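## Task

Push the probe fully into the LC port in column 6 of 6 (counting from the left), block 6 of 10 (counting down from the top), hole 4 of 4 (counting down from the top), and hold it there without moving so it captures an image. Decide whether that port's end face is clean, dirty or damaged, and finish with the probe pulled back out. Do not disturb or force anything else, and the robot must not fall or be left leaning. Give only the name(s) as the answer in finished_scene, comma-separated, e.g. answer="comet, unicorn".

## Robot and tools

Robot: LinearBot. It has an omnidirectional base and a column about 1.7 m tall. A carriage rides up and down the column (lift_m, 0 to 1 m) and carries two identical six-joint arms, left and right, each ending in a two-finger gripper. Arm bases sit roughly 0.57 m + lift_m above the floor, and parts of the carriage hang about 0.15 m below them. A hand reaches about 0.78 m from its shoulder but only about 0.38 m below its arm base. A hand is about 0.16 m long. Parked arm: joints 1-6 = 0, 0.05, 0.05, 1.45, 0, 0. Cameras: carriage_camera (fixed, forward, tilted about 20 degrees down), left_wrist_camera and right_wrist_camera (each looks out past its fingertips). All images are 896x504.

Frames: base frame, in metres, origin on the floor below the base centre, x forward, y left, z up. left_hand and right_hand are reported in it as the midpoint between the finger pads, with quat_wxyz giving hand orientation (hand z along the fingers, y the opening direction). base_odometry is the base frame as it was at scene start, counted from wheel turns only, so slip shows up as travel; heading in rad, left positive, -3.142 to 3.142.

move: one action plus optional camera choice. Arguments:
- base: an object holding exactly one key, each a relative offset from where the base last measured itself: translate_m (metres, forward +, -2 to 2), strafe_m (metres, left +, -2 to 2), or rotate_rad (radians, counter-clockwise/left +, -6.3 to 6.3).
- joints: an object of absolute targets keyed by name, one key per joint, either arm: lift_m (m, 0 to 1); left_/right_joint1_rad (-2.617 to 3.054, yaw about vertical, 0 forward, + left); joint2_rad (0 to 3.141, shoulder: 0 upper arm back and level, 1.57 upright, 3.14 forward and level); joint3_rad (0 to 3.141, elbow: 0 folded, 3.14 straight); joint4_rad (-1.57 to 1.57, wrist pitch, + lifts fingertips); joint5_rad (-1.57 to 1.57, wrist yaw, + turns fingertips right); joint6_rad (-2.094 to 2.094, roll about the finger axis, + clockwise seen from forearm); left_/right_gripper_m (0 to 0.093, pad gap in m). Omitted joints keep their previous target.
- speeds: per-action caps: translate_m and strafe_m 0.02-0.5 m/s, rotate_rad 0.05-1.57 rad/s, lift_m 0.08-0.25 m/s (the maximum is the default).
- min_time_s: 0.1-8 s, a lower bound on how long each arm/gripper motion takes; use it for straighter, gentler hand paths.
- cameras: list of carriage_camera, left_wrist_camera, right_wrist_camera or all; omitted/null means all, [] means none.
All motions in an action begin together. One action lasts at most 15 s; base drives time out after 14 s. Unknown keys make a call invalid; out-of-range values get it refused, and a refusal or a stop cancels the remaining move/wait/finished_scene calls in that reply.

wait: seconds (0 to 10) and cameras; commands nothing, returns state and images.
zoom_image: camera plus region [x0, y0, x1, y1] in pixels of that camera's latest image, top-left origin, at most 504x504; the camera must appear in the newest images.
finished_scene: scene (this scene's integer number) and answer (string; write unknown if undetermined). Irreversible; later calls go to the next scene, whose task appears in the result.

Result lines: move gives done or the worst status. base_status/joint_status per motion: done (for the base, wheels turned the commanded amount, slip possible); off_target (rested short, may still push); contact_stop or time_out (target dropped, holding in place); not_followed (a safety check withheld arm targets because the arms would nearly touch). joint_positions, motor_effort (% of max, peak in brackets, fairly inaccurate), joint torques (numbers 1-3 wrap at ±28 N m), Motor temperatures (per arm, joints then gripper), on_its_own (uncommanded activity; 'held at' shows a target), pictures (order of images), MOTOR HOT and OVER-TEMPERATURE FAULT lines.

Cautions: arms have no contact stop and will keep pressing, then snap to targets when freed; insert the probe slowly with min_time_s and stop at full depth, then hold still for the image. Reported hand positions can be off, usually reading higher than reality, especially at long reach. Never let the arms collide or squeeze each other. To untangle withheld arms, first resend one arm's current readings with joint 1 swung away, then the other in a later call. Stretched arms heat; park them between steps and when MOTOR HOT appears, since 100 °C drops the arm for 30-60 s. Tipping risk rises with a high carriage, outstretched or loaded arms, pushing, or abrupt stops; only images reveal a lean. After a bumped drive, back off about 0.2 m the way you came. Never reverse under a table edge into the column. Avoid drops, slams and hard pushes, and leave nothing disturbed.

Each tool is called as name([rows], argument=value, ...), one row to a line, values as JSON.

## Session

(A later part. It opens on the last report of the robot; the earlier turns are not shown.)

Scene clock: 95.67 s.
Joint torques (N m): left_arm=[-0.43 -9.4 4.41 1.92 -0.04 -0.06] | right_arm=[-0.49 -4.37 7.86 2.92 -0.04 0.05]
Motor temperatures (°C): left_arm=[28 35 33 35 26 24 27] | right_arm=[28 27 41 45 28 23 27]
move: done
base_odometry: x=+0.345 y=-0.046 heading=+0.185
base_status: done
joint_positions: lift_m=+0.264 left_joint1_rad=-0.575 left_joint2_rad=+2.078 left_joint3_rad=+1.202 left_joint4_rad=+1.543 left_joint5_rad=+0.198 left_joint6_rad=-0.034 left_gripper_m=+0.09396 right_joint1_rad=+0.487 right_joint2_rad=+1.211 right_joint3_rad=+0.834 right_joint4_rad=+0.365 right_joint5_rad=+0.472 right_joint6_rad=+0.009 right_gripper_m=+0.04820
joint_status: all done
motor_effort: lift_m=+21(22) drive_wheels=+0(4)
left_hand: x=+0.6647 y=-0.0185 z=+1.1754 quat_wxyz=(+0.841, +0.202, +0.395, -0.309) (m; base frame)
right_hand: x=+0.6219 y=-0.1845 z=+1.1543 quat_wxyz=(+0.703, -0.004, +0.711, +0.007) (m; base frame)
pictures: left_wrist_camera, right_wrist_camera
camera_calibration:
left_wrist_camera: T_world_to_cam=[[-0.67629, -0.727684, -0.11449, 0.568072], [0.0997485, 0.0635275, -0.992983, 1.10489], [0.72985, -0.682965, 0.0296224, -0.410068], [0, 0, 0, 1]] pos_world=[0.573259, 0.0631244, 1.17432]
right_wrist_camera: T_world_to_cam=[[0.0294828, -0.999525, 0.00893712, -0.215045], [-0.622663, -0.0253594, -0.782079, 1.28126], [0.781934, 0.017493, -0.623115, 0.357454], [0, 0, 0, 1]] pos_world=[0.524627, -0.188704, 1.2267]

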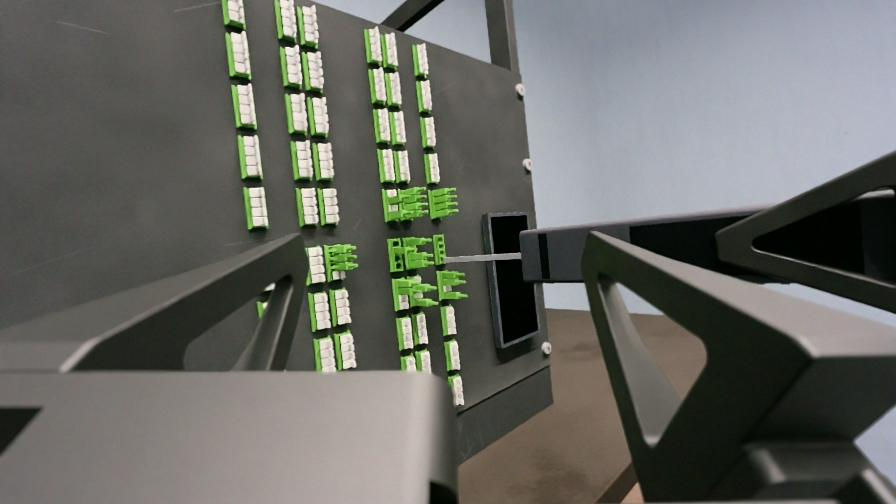

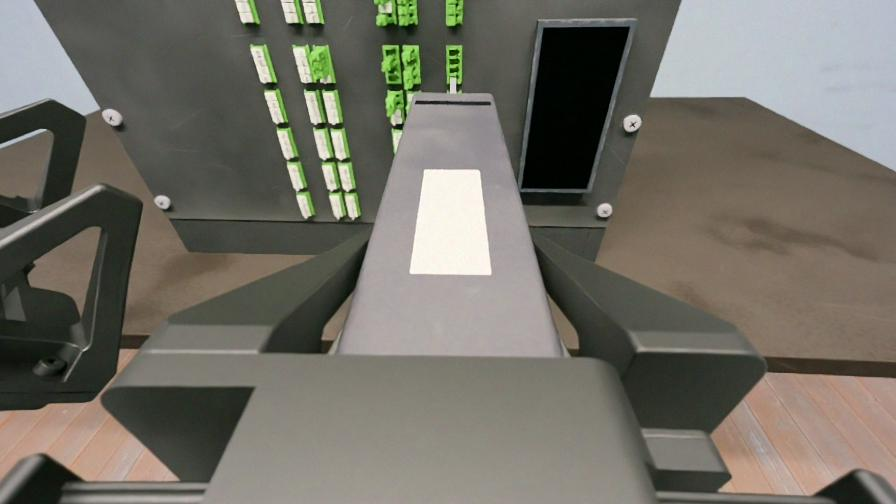

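move(base={"translate_m": 0.004}, speeds={"translate_m": 0.02}, cameras=["right_wrist_camera", "left_wrist_camera"])

zoom_image(camera="left_wrist_camera", region=[435, 250, 460, 275])

zoom_image(camera="right_wrist_camera", region=[440, 70, 464, 94])

Scene clock: 96.60 s.
Joint torques (N m): left_arm=[-0.43 -9.39 4.48 1.92 -0.04 -0.07] | right_arm=[-0.47 -4.49 7.84 2.91 -0.07 0.06]
Motor temperatures (°C): left_arm=[28 35 33 35 26 24 27] | right_arm=[28 27 41 45 28 23 27]
move: done
base_odometry: x=+0.349 y=-0.045 heading=+0.185
base_status: done
joint_positions: lift_m=+0.264 left_joint1_rad=-0.575 left_joint2_rad=+2.078 left_joint3_rad=+1.202 left_joint4_rad=+1.543 left_joint5_rad=+0.198 left_joint6_rad=-0.034 left_gripper_m=+0.09396 right_joint1_rad=+0.487 right_joint2_rad=+1.211 right_joint3_rad=+0.834 right_joint4_rad=+0.365 right_joint5_rad=+0.471 right_joint6_rad=+0.009 right_gripper_m=+0.04820
joint_status: not commanded
motor_effort: lift_m=+21(23) drive_wheels=+3(6)
left_hand: x=+0.6647 y=-0.0185 z=+1.1754 quat_wxyz=(+0.841, +0.202, +0.395, -0.309) (m; base frame)
right_hand: x=+0.6219 y=-0.1844 z=+1.1543 quat_wxyz=(+0.703, -0.004, +0.711, +0.007) (m; base frame)
pictures: left_wrist_camera, right_wrist_camera
camera_calibration:
left_wrist_camera: T_world_to_cam=[[-0.67629, -0.727684, -0.11449, 0.568072], [0.0997485, 0.0635275, -0.992983, 1.10489], [0.72985, -0.682965, 0.0296224, -0.410068], [0, 0, 0, 1]] pos_world=[0.573259, 0.0631244, 1.17432]
right_wrist_camera: T_world_to_cam=[[0.0298418, -0.999515, 0.00890843, -0.215197], [-0.622651, -0.0255606, -0.782082, 1.28122], [0.781931, 0.0177919, -0.623112, 0.357507], [0, 0, 0, 1]] pos_world=[0.524628, -0.188704, 1.2267]

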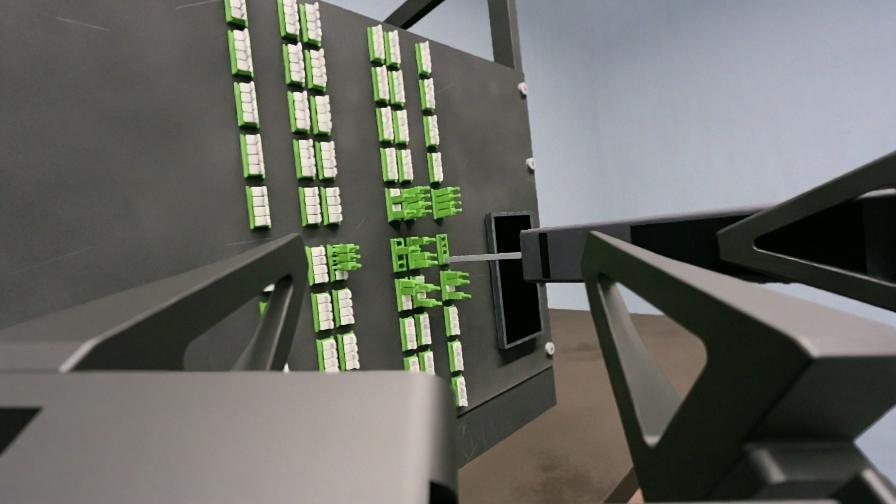

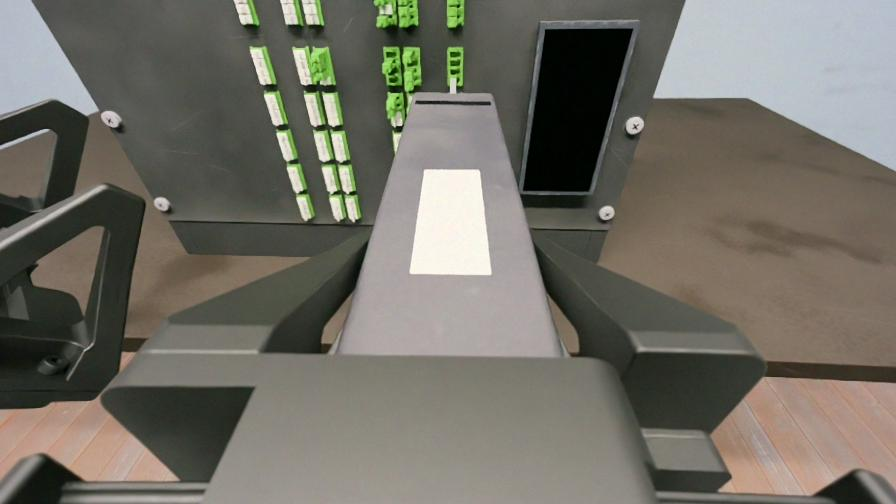

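Scaled by 20.160 from the camera's 896x504 image, which has a finer 1280x720 frame.

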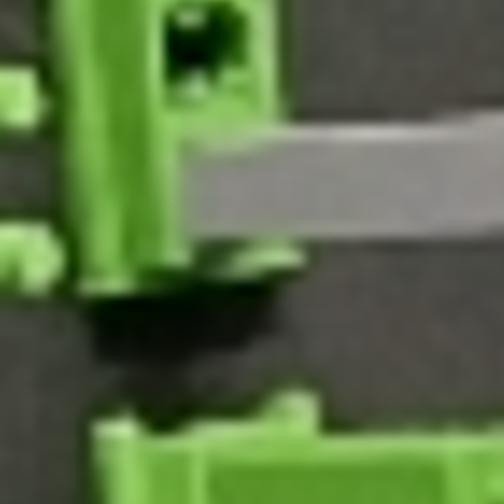

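Scaled by 21.000 from the camera's 896x504 image, which has a finer 1280x720 frame.

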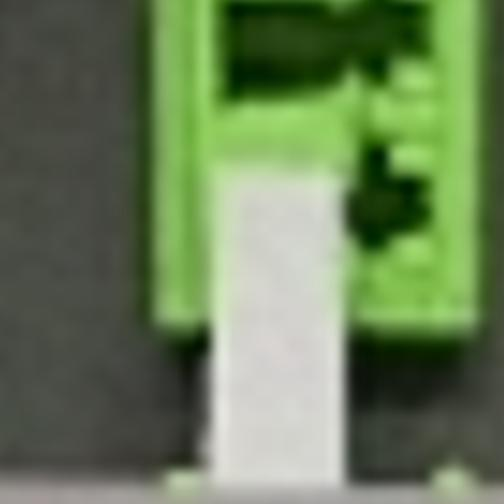

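move(base={"translate_m": 0.002}, speeds={"translate_m": 0.02}, cameras=["right_wrist_camera", "left_wrist_camera"])

zoom_image(camera="left_wrist_camera", region=[435, 250, 460, 275])

zoom_image(camera="right_wrist_camera", region=[440, 70, 464, 94])

Scene clock: 97.53 s.
Joint torques (N m): left_arm=[-0.4 -9.37 4.42 1.94 -0.04 -0.07] | right_arm=[-0.27 -4.72 7.88 2.95 -0.05 0.06]
Motor temperatures (°C): left_arm=[28 35 33 35 26 24 27] | right_arm=[28 27 41 45 28 23 27]
move: done
base_odometry: x=+0.351 y=-0.045 heading=+0.184
base_status: done
joint_positions: lift_m=+0.264 left_joint1_rad=-0.575 left_joint2_rad=+2.078 left_joint3_rad=+1.202 left_joint4_rad=+1.542 left_joint5_rad=+0.198 left_joint6_rad=-0.034 left_gripper_m=+0.09396 right_joint1_rad=+0.485 right_joint2_rad=+1.212 right_joint3_rad=+0.834 right_joint4_rad=+0.365 right_joint5_rad=+0.467 right_joint6_rad=+0.009 right_gripper_m=+0.04820
joint_status: not commanded
motor_effort: lift_m=+18(23) drive_wheels=+3(7)
left_hand: x=+0.6648 y=-0.0186 z=+1.1752 quat_wxyz=(+0.841, +0.202, +0.396, -0.309) (m; base frame)
right_hand: x=+0.6224 y=-0.1844 z=+1.1540 quat_wxyz=(+0.703, -0.005, +0.711, +0.008) (m; base frame)
pictures: left_wrist_camera, right_wrist_camera
camera_calibration:
left_wrist_camera: T_world_to_cam=[[-0.676368, -0.727629, -0.114379, 0.568039], [0.09909, 0.0639874, -0.993019, 1.10517], [0.729868, -0.68298, 0.0288217, -0.409205], [0, 0, 0, 1]] pos_world=[0.573357, 0.0631254, 1.17422]
right_wrist_camera: T_world_to_cam=[[0.0321888, -0.999442, 0.00896097, -0.216695], [-0.622893, -0.0270713, -0.781839, 1.28091], [0.781645, 0.0195847, -0.623416, 0.357854], [0, 0, 0, 1]] pos_world=[0.525132, -0.188907, 1.2265]

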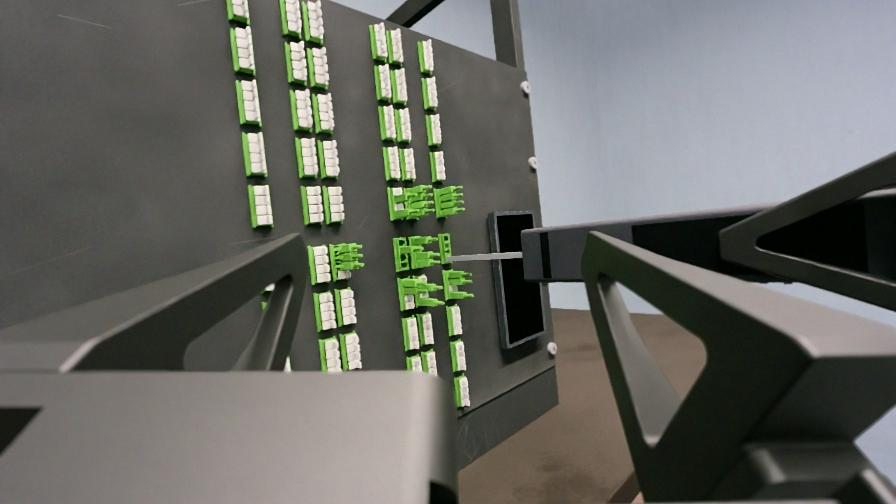

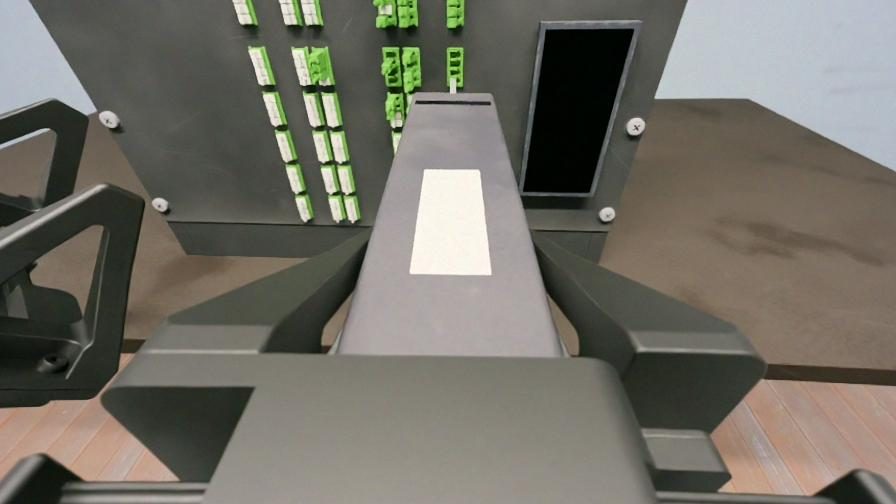

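Scaled by 20.160 from the camera's 896x504 image, which has a finer 1280x720 frame.

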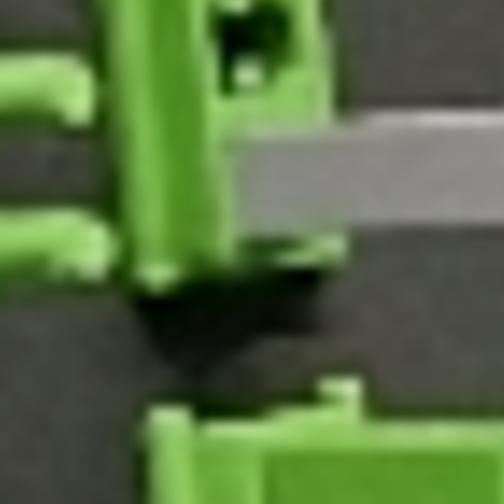

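Scaled by 21.000 from the camera's 896x504 image, which has a finer 1280x720 frame.

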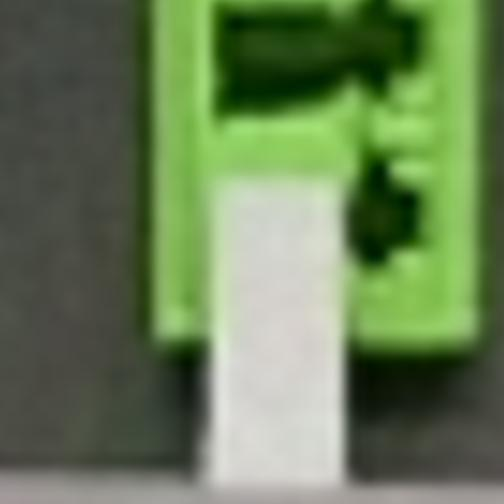

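move(base={"translate_m": 0.003}, speeds={"translate_m": 0.02}, cameras=["right_wrist_camera", "left_wrist_camera"])

zoom_image(camera="left_wrist_camera", region=[435, 235, 485, 285])

zoom_image(camera="right_wrist_camera", region=[430, 60, 475, 105])

Scene clock: 98.43 s.
Joint torques (N m): left_arm=[-0.35 -9.37 4.44 1.93 -0.05 -0.07] | right_arm=[-0.58 -4.21 7.83 2.98 -0.1 0.05]
Motor temperatures (°C): left_arm=[28 35 33 35 26 24 27] | right_arm=[28 27 41 46 28 23 27]
move: done
base_odometry: x=+0.354 y=-0.044 heading=+0.184
base_status: done
joint_positions: lift_m=+0.264 left_joint1_rad=-0.575 left_joint2_rad=+2.078 left_joint3_rad=+1.202 left_joint4_rad=+1.542 left_joint5_rad=+0.198 left_joint6_rad=-0.034 left_gripper_m=+0.09396 right_joint1_rad=+0.488 right_joint2_rad=+1.207 right_joint3_rad=+0.834 right_joint4_rad=+0.361 right_joint5_rad=+0.472 right_joint6_rad=+0.009 right_gripper_m=+0.04820
joint_status: not commanded
motor_effort: lift_m=+21(22) drive_wheels=-1(7)
left_hand: x=+0.6648 y=-0.0186 z=+1.1752 quat_wxyz=(+0.841, +0.202, +0.396, -0.309) (m; base frame)
right_hand: x=+0.6211 y=-0.1845 z=+1.1549 quat_wxyz=(+0.703, -0.004, +0.711, +0.007) (m; base frame)
pictures: left_wrist_camera, right_wrist_camera
camera_calibration:
left_wrist_camera: T_world_to_cam=[[-0.676368, -0.727629, -0.114379, 0.568039], [0.09909, 0.0639874, -0.993019, 1.10517], [0.729868, -0.68298, 0.0288217, -0.409205], [0, 0, 0, 1]] pos_world=[0.573357, 0.0631254, 1.17422]
right_wrist_camera: T_world_to_cam=[[0.0302009, -0.999504, 0.00887974, -0.215432], [-0.622638, -0.0257617, -0.782086, 1.28121], [0.781927, 0.0180908, -0.623108, 0.358483], [0, 0, 0, 1]] pos_world=[0.523929, -0.188804, 1.2273]

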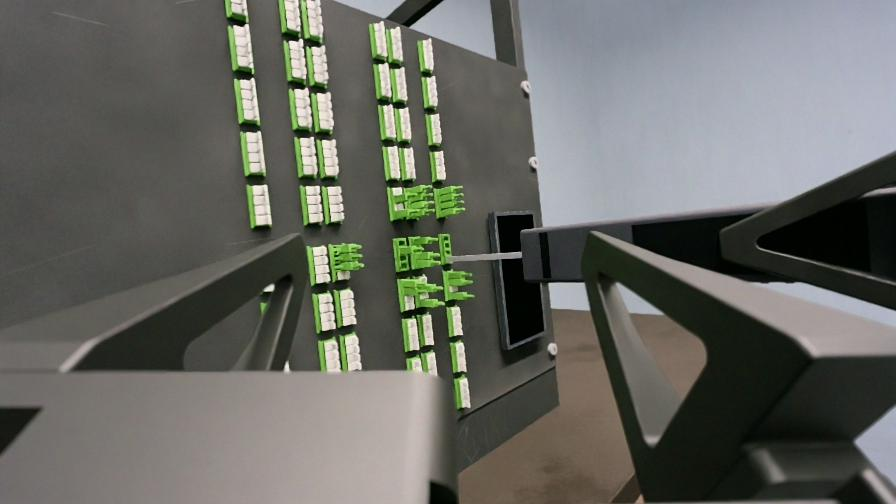

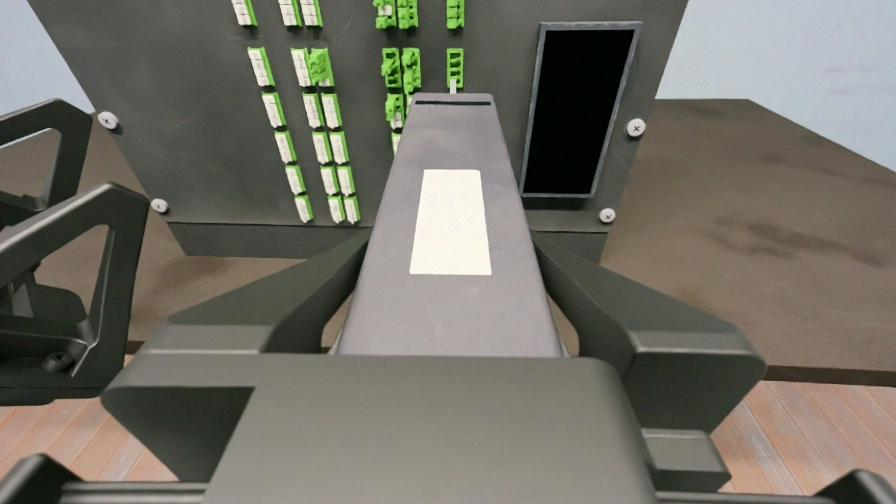

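Scaled by 10.080 from the camera's 896x504 image, which has a finer 1280x720 frame.

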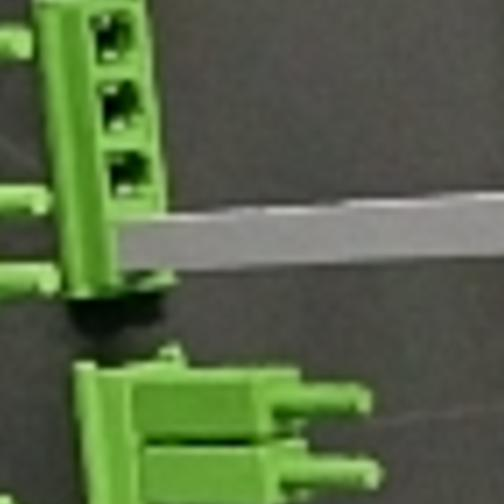

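Scaled by 11.200 from the camera's 896x504 image, which has a finer 1280x720 frame.

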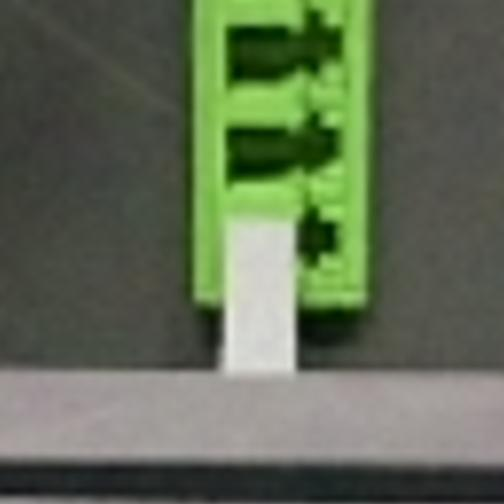

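move(base={"translate_m": 0.002}, speeds={"translate_m": 0.02}, cameras=["right_wrist_camera", "left_wrist_camera"])

zoom_image(camera="left_wrist_camera", region=[440, 250, 465, 275])

zoom_image(camera="right_wrist_camera", region=[440, 70, 464, 94])

Scene clock: 99.47 s.
Joint torques (N m): left_arm=[-0.42 -9.44 4.44 1.95 -0.04 -0.07] | right_arm=[-0.85 -3.66 7.71 3.08 -0.11 0.05]
Motor temperatures (°C): left_arm=[28 35 33 35 26 24 27] | right_arm=[28 27 41 46 28 23 27]
move: done
base_odometry: x=+0.356 y=-0.044 heading=+0.184
base_status: done
joint_positions: lift_m=+0.264 left_joint1_rad=-0.575 left_joint2_rad=+2.078 left_joint3_rad=+1.202 left_joint4_rad=+1.542 left_joint5_rad=+0.198 left_joint6_rad=-0.034 left_gripper_m=+0.09396 right_joint1_rad=+0.491 right_joint2_rad=+1.201 right_joint3_rad=+0.834 right_joint4_rad=+0.352 right_joint5_rad=+0.474 right_joint6_rad=+0.009 right_gripper_m=+0.04820
joint_status: not commanded
motor_effort: lift_m=+21(22) drive_wheels=+4(8)
left_hand: x=+0.6648 y=-0.0186 z=+1.1751 quat_wxyz=(+0.841, +0.202, +0.396, -0.309) (m; base frame)
right_hand: x=+0.6196 y=-0.1842 z=+1.1552 quat_wxyz=(+0.702, -0.005, +0.712, +0.007) (m; base frame)
pictures: left_wrist_camera, right_wrist_camera
camera_calibration:
left_wrist_camera: T_world_to_cam=[[-0.676399, -0.727609, -0.114322, 0.568055], [0.0988326, 0.0641488, -0.993034, 1.10532], [0.729875, -0.682986, 0.0285213, -0.408928], [0, 0, 0, 1]] pos_world=[0.573457, 0.0631257, 1.17422]
right_wrist_camera: T_world_to_cam=[[0.0313567, -0.999457, 0.0100787, -0.217269], [-0.624471, -0.0274633, -0.780565, 1.2795], [0.780418, 0.0181821, -0.624994, 0.363017], [0, 0, 0, 1]] pos_world=[0.52252, -0.188612, 1.22781]

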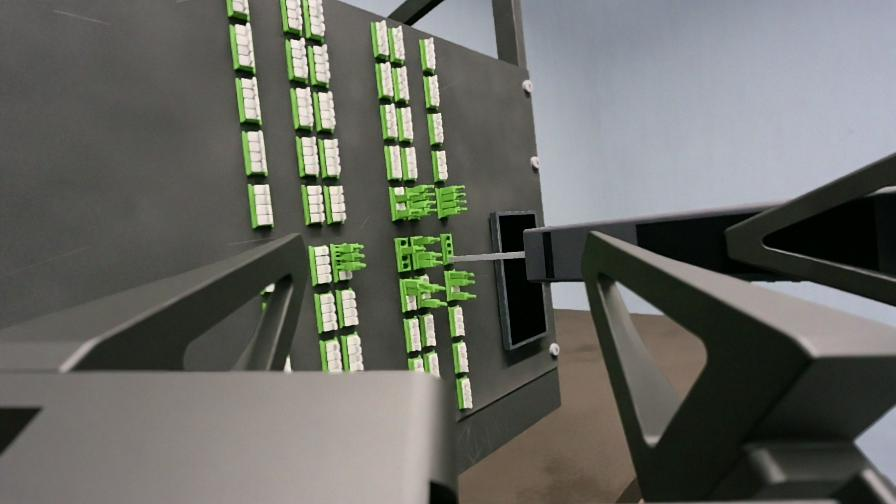

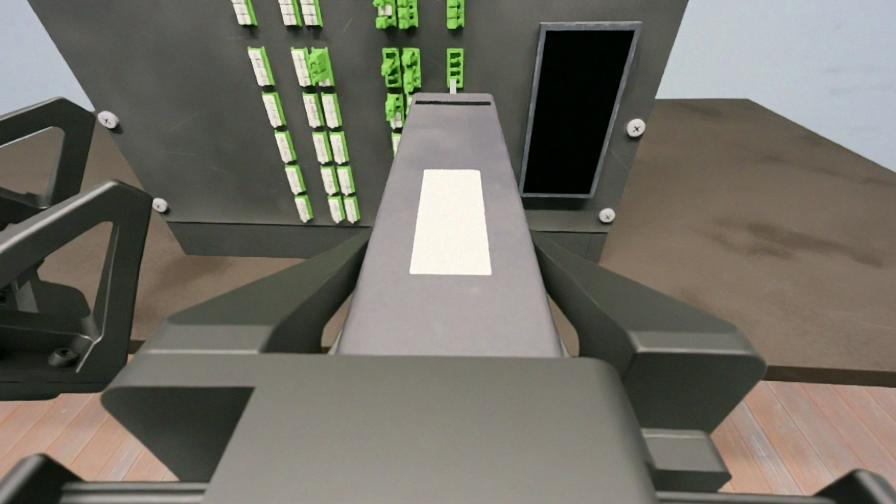

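Scaled by 20.160 from the camera's 896x504 image, which has a finer 1280x720 frame.

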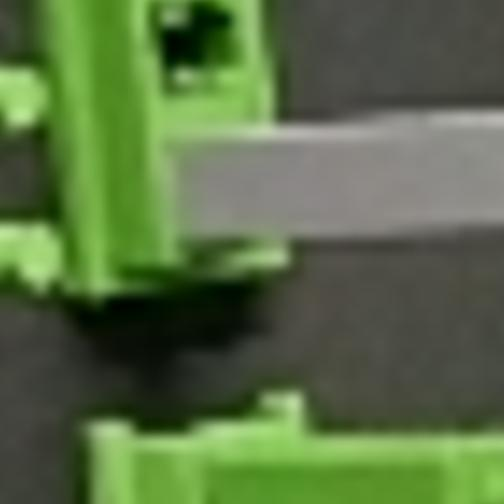

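Scaled by 21.000 from the camera's 896x504 image, which has a finer 1280x720 frame.

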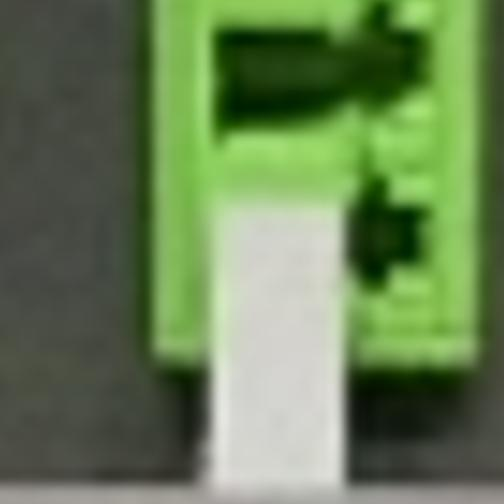

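move(joints={"lift_m": 0.2632, "right_joint2_rad": 1.215}, cameras=["right_wrist_camera", "left_wrist_camera"])

zoom_image(camera="left_wrist_camera", region=[440, 250, 465, 275])

zoom_image(camera="right_wrist_camera", region=[440, 70, 464, 94])

Scene clock: 100.30 s.
Joint torques (N m): left_arm=[-0.42 -9.46 4.4 1.93 -0.04 -0.07] | right_arm=[-0.85 -2.55 7.9 3.05 -0.11 0.05]
Motor temperatures (°C): left_arm=[28 36 33 35 26 24 27] | right_arm=[28 27 41 46 28 23 27]
move: done
base_odometry: x=+0.356 y=-0.044 heading=+0.184
base_status: not commanded
joint_positions: lift_m=+0.263 left_joint1_rad=-0.575 left_joint2_rad=+2.079 left_joint3_rad=+1.202 left_joint4_rad=+1.542 left_joint5_rad=+0.198 left_joint6_rad=-0.034 left_gripper_m=+0.09396 right_joint1_rad=+0.491 right_joint2_rad=+1.202 right_joint3_rad=+0.833 right_joint4_rad=+0.354 right_joint5_rad=+0.474 right_joint6_rad=+0.009 right_gripper_m=+0.04820
joint_status: all done
motor_effort: lift_m=+18(22) drive_wheels=+4(4)
left_hand: x=+0.6650 y=-0.0187 z=+1.1737 quat_wxyz=(+0.841, +0.202, +0.396, -0.309) (m; base frame)
right_hand: x=+0.6198 y=-0.1842 z=+1.1540 quat_wxyz=(+0.702, -0.005, +0.712, +0.007) (m; base frame)
pictures: left_wrist_camera, right_wrist_camera
camera_calibration:
left_wrist_camera: T_world_to_cam=[[-0.67653, -0.727506, -0.114202, 0.567829], [0.0981718, 0.0645965, -0.993071, 1.10441], [0.729842, -0.683053, 0.0277191, -0.408066], [0, 0, 0, 1]] pos_world=[0.573555, 0.0630268, 1.17292]
right_wrist_camera: T_world_to_cam=[[0.0313567, -0.999457, 0.0100787, -0.217163], [-0.624471, -0.0274633, -0.780565, 1.27869], [0.780418, 0.0181821, -0.624994, 0.362109], [0, 0, 0, 1]] pos_world=[0.52272, -0.188512, 1.22661]

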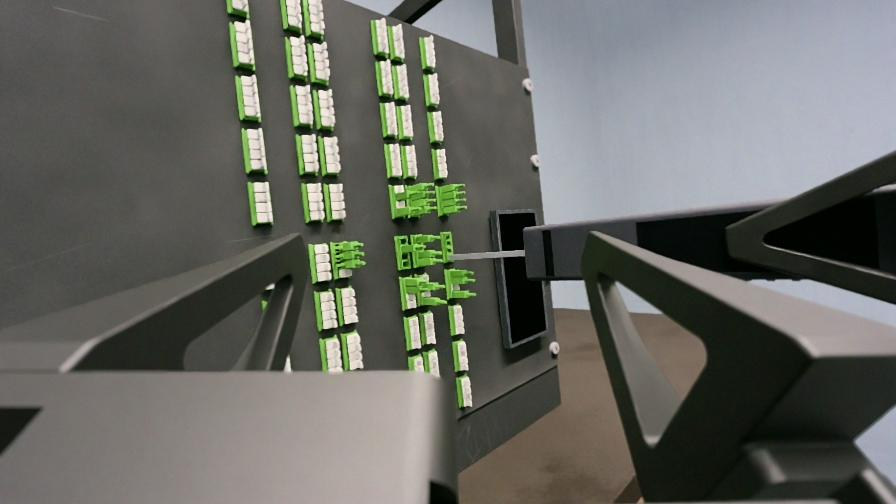

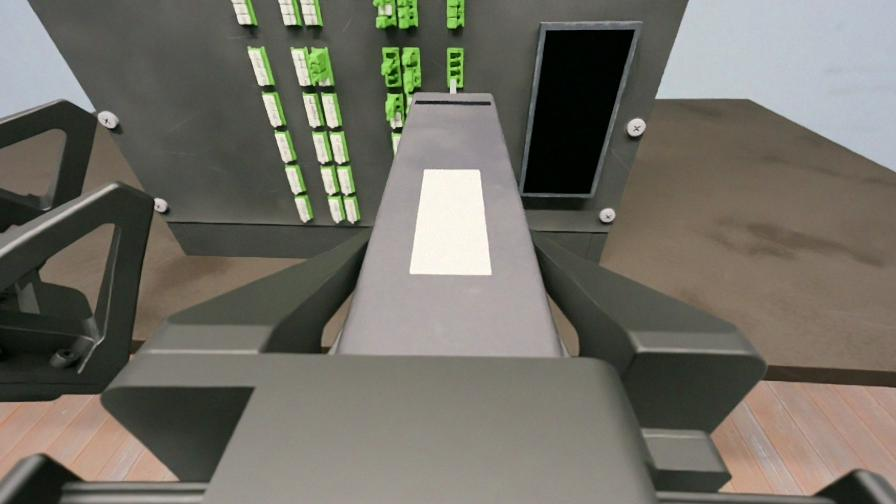

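Scaled by 20.160 from the camera's 896x504 image, which has a finer 1280x720 frame.

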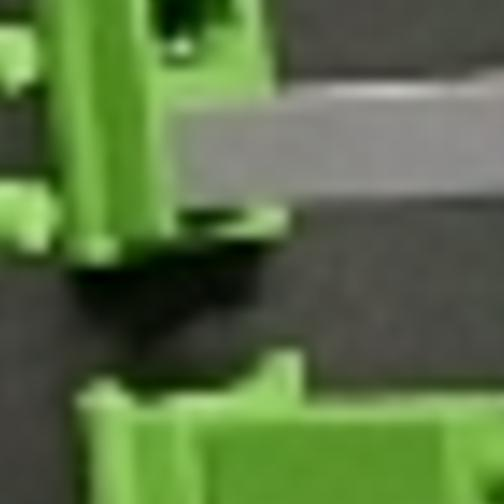

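Scaled by 21.000 from the camera's 896x504 image, which has a finer 1280x720 frame.

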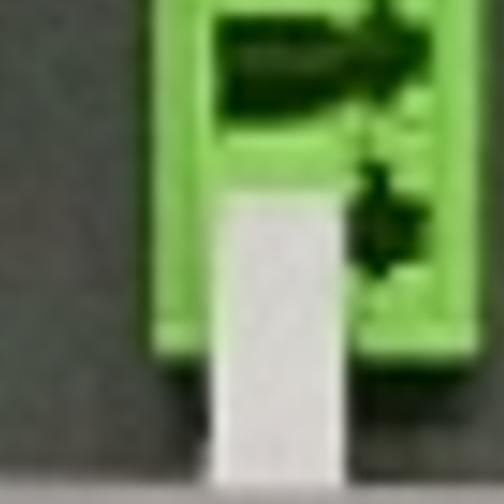

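zoom_image(camera="left_wrist_camera", region=[445, 240, 535, 300])

zoom_image(camera="right_wrist_camera", region=[430, 50, 475, 95])

Scaled by 5.600 from the camera's 896x504 image, which has a finer 1280x720 frame.

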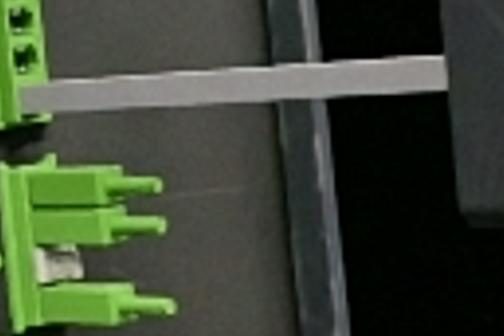

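Scaled by 11.200 from the camera's 896x504 image, which has a finer 1280x720 frame.

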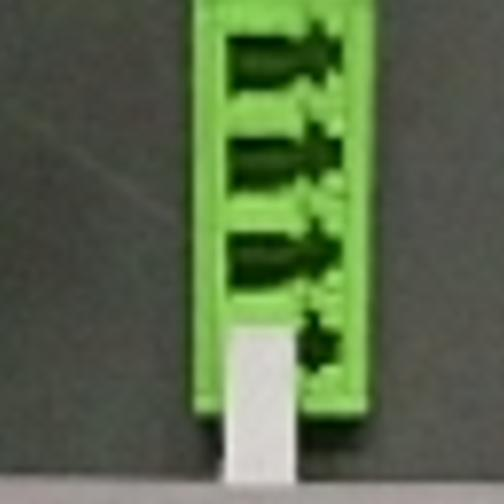

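move(joints={"lift_m": 0.2618}, cameras=["right_wrist_camera", "left_wrist_camera"])

zoom_image(camera="left_wrist_camera", region=[445, 240, 535, 300])

zoom_image(camera="right_wrist_camera", region=[440, 70, 464, 94])

Scene clock: 102.03 s.
Joint torques (N m): left_arm=[-0.44 -9.46 4.4 1.93 -0.03 -0.06] | right_arm=[-0.85 -2.58 7.88 3.02 -0.11 0.06]
Motor temperatures (°C): left_arm=[28 36 33 35 26 24 27] | right_arm=[28 27 42 46 28 23 27]
move: done
base_odometry: x=+0.356 y=-0.044 heading=+0.184
base_status: not commanded
joint_positions: lift_m=+0.262 left_joint1_rad=-0.575 left_joint2_rad=+2.079 left_joint3_rad=+1.202 left_joint4_rad=+1.542 left_joint5_rad=+0.198 left_joint6_rad=-0.034 left_gripper_m=+0.09396 right_joint1_rad=+0.491 right_joint2_rad=+1.202 right_joint3_rad=+0.833 right_joint4_rad=+0.357 right_joint5_rad=+0.474 right_joint6_rad=+0.009 right_gripper_m=+0.04820
joint_status: all done
motor_effort: lift_m=+20(23) drive_wheels=+4(4)
left_hand: x=+0.6650 y=-0.0187 z=+1.1722 quat_wxyz=(+0.841, +0.202, +0.396, -0.309) (m; base frame)
right_hand: x=+0.6198 y=-0.1842 z=+1.1533 quat_wxyz=(+0.703, -0.005, +0.711, +0.007) (m; base frame)
pictures: left_wrist_camera, right_wrist_camera
camera_calibration:
left_wrist_camera: T_world_to_cam=[[-0.67653, -0.727506, -0.114202, 0.567653], [0.0981718, 0.0645965, -0.993071, 1.10292], [0.729842, -0.683053, 0.0277191, -0.408166], [0, 0, 0, 1]] pos_world=[0.573655, 0.0629268, 1.17142]
right_wrist_camera: T_world_to_cam=[[0.0313548, -0.99947, 0.00874297, -0.215604], [-0.622378, -0.0263679, -0.782272, 1.27899], [0.782088, 0.0190866, -0.622875, 0.358328], [0, 0, 0, 1]] pos_world=[0.522534, -0.188605, 1.2256]

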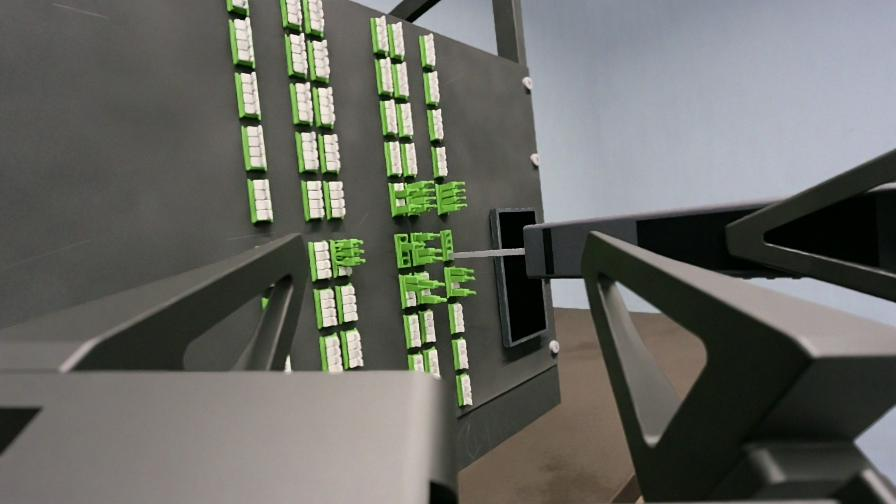

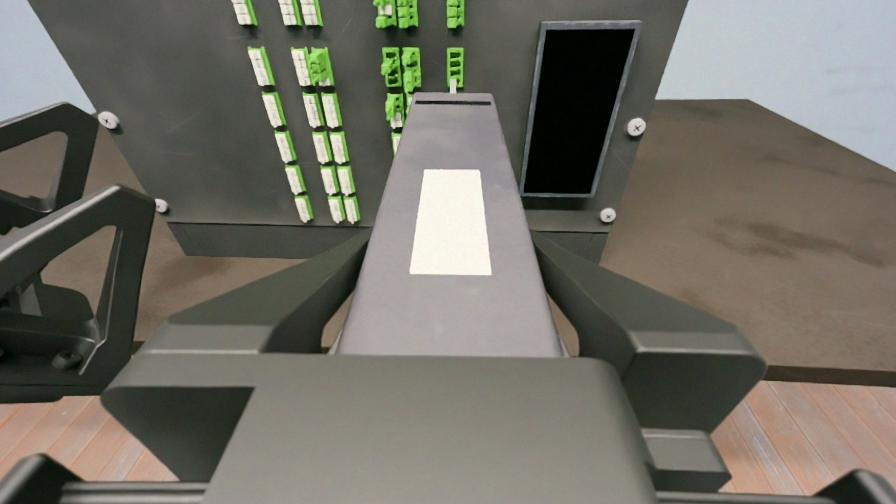

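Scaled by 5.600 from the camera's 896x504 image, which has a finer 1280x720 frame.

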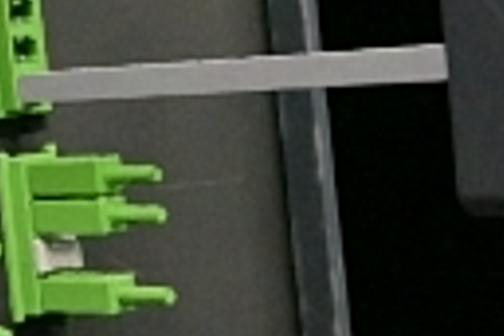

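Scaled by 21.000 from the camera's 896x504 image, which has a finer 1280x720 frame.

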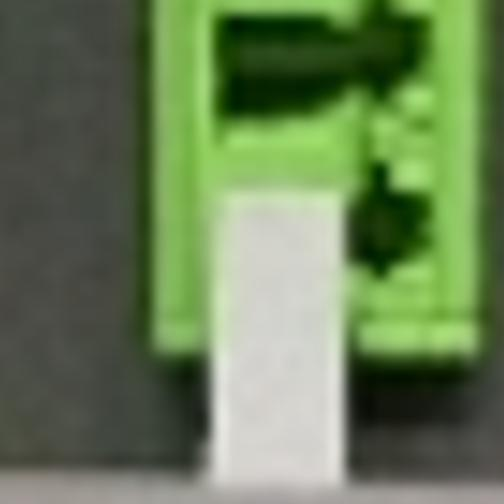

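move(base={"translate_m": 0.002}, speeds={"translate_m": 0.02}, cameras=["right_wrist_camera", "left_wrist_camera"])

zoom_image(camera="left_wrist_camera", region=[440, 235, 530, 295])

zoom_image(camera="right_wrist_camera", region=[440, 70, 464, 94])

Scene clock: 103.87 s.
Joint torques (N m): left_arm=[-0.39 -9.48 4.4 1.94 -0.03 -0.07] | right_arm=[-1.36 -2.33 7.9 3.03 -0.16 0.05]
Motor temperatures (°C): left_arm=[28 36 33 35 26 24 27] | right_arm=[28 27 42 46 28 23 27]
move: done
base_odometry: x=+0.358 y=-0.044 heading=+0.183
base_status: done
joint_positions: lift_m=+0.262 left_joint1_rad=-0.575 left_joint2_rad=+2.079 left_joint3_rad=+1.202 left_joint4_rad=+1.542 left_joint5_rad=+0.198 left_joint6_rad=-0.034 left_gripper_m=+0.09396 right_joint1_rad=+0.496 right_joint2_rad=+1.199 right_joint3_rad=+0.833 right_joint4_rad=+0.353 right_joint5_rad=+0.479 right_joint6_rad=+0.009 right_gripper_m=+0.04820
joint_status: not commanded
motor_effort: lift_m=+20(22) drive_wheels=+4(8)
left_hand: x=+0.6650 y=-0.0187 z=+1.1722 quat_wxyz=(+0.841, +0.202, +0.396, -0.309) (m; base frame)
right_hand: x=+0.6186 y=-0.1835 z=+1.1536 quat_wxyz=(+0.703, -0.005, +0.711, +0.007) (m; base frame)
pictures: left_wrist_camera, right_wrist_camera
camera_calibration:
left_wrist_camera: T_world_to_cam=[[-0.67653, -0.727506, -0.114202, 0.567653], [0.0981718, 0.0645965, -0.993071, 1.10292], [0.729842, -0.683053, 0.0277191, -0.408166], [0, 0, 0, 1]] pos_world=[0.573655, 0.0629268, 1.17142]
right_wrist_camera: T_world_to_cam=[[0.0306712, -0.999488, 0.00913969, -0.215005], [-0.622899, -0.0262645, -0.781861, 1.27836], [0.781701, 0.0182875, -0.623385, 0.360185], [0, 0, 0, 1]] pos_world=[0.521329, -0.187906, 1.226]

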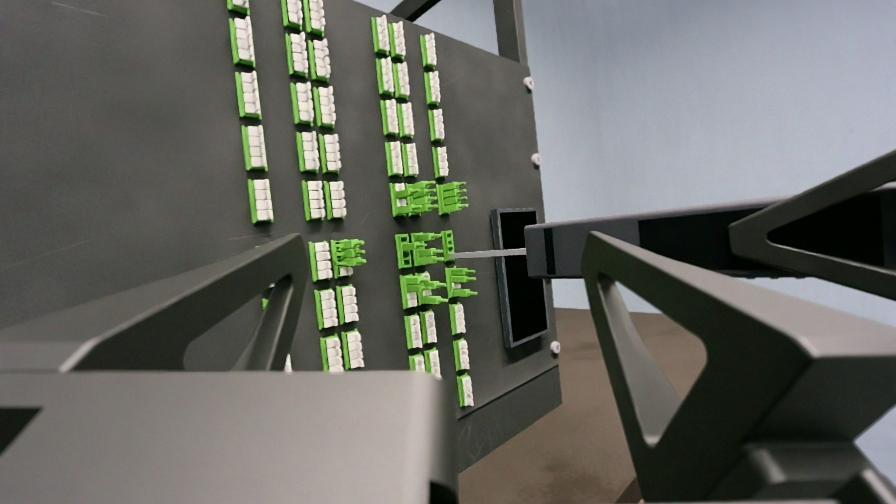

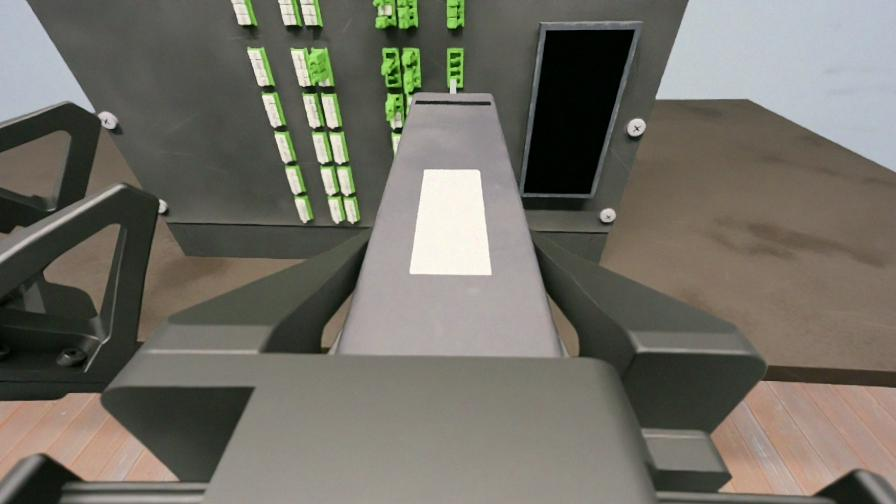

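Scaled by 5.600 from the camera's 896x504 image, which has a finer 1280x720 frame.

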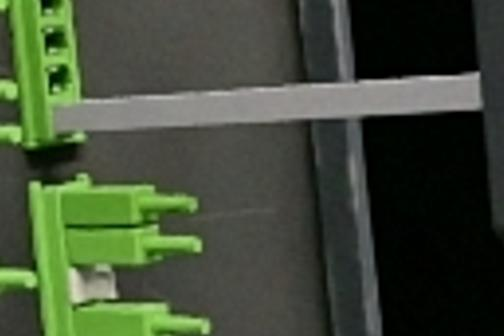

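Scaled by 21.000 from the camera's 896x504 image, which has a finer 1280x720 frame.

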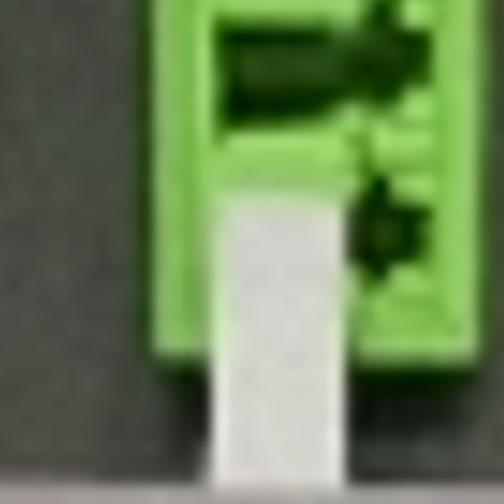

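wait(seconds=2)

zoom_image(camera="left_wrist_camera", region=[420, 170, 820, 370])

zoom_image(camera="right_wrist_camera", region=[400, 10, 660, 210])

Scene clock: 106.20 s.
Joint torques (N m): left_arm=[-0.42 -9.46 4.44 1.92 -0.03 -0.07] | right_arm=[-1.29 -2.26 7.9 3.06 -0.16 0.05]
Motor temperatures (°C): left_arm=[28 37 32 35 26 24 27] | right_arm=[28 27 42 46 28 23 27]
base_odometry: x=+0.358 y=-0.044 heading=+0.183
base_status: done
joint_positions: lift_m=+0.262 left_joint1_rad=-0.575 left_joint2_rad=+2.079 left_joint3_rad=+1.202 left_joint4_rad=+1.542 left_joint5_rad=+0.198 left_joint6_rad=-0.034 left_gripper_m=+0.09396 right_joint1_rad=+0.496 right_joint2_rad=+1.199 right_joint3_rad=+0.833 right_joint4_rad=+0.353 right_joint5_rad=+0.479 right_joint6_rad=+0.009 right_gripper_m=+0.04820
joint_status: not commanded
motor_effort: lift_m=+21(22) drive_wheels=+4(8)
left_hand: x=+0.6650 y=-0.0187 z=+1.1722 quat_wxyz=(+0.841, +0.202, +0.396, -0.309) (m; base frame)
right_hand: x=+0.6186 y=-0.1835 z=+1.1536 quat_wxyz=(+0.703, -0.005, +0.711, +0.007) (m; base frame)
wait: 2.00 s; at rest from the start
pictures: carriage_camera, left_wrist_camera, right_wrist_camera
camera_calibration:
carriage_camera: T_world_to_cam=[[0.0154515, -0.999689, -0.0195964, 0.0246894], [-0.375932, 0.0123525, -0.926565, 1.20935], [0.926518, 0.0216837, -0.375624, 0.336085], [0, 0, 0, 1]] pos_world=[0.142861, 0.0024557, 1.24726]
left_wrist_camera: T_world_to_cam=[[-0.67653, -0.727506, -0.114202, 0.567653], [0.0981718, 0.0645965, -0.993071, 1.10292], [0.729842, -0.683053, 0.0277191, -0.408166], [0, 0, 0, 1]] pos_world=[0.573655, 0.0629268, 1.17142]
right_wrist_camera: T_world_to_cam=[[0.0306712, -0.999488, 0.00913969, -0.215005], [-0.622899, -0.0262645, -0.781861, 1.27836], [0.781701, 0.0182875, -0.623385, 0.360185], [0, 0, 0, 1]] pos_world=[0.521329, -0.187906, 1.226]

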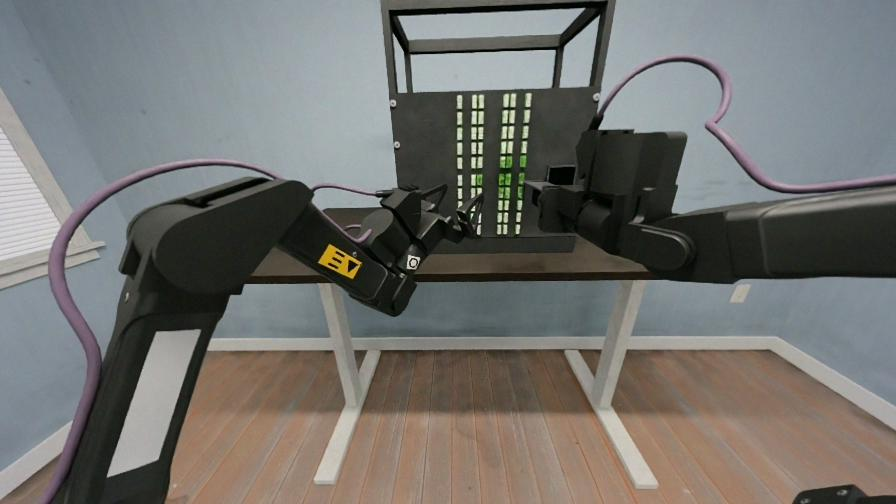

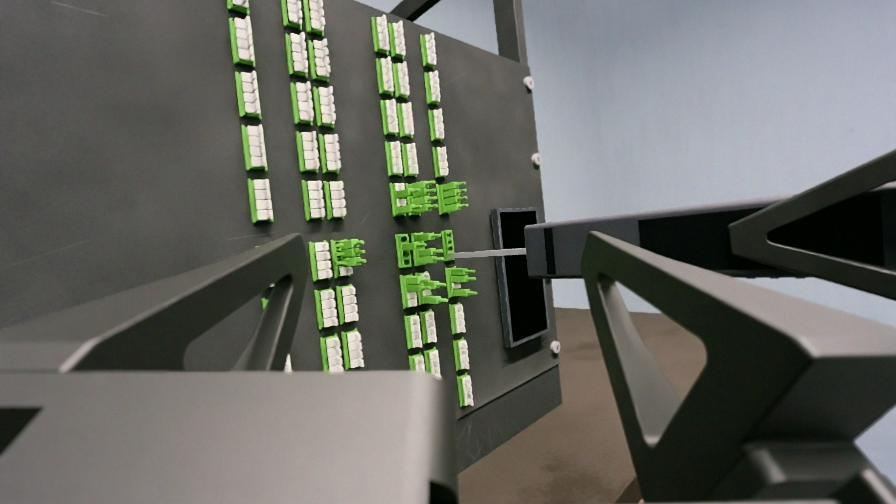

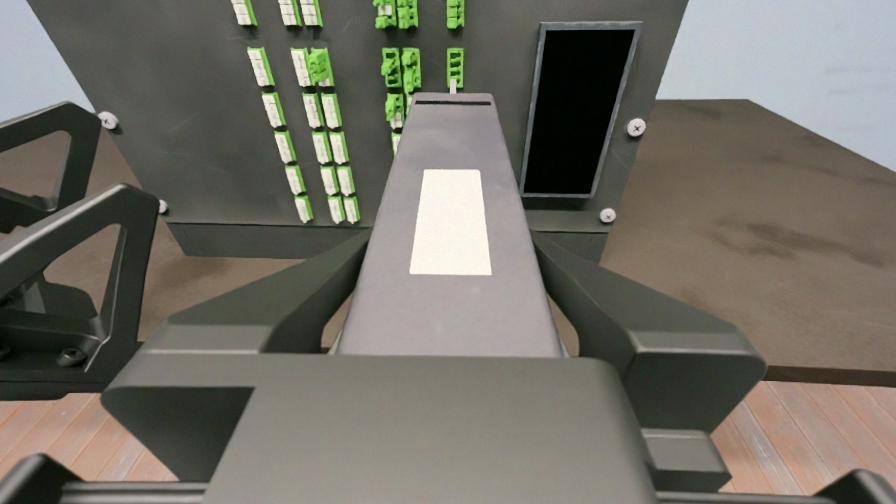

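Scaled by 1.260 from the camera's 896x504 image, which has a finer 1280x720 frame.

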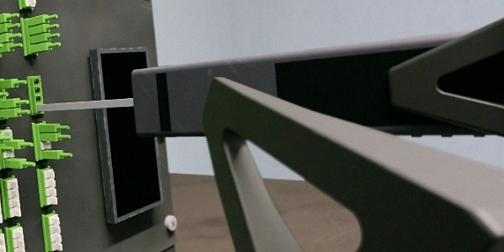

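Scaled by 1.938 from the camera's 896x504 image, which has a finer 1280x720 frame.

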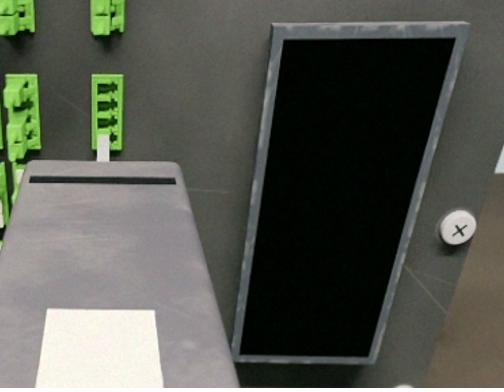

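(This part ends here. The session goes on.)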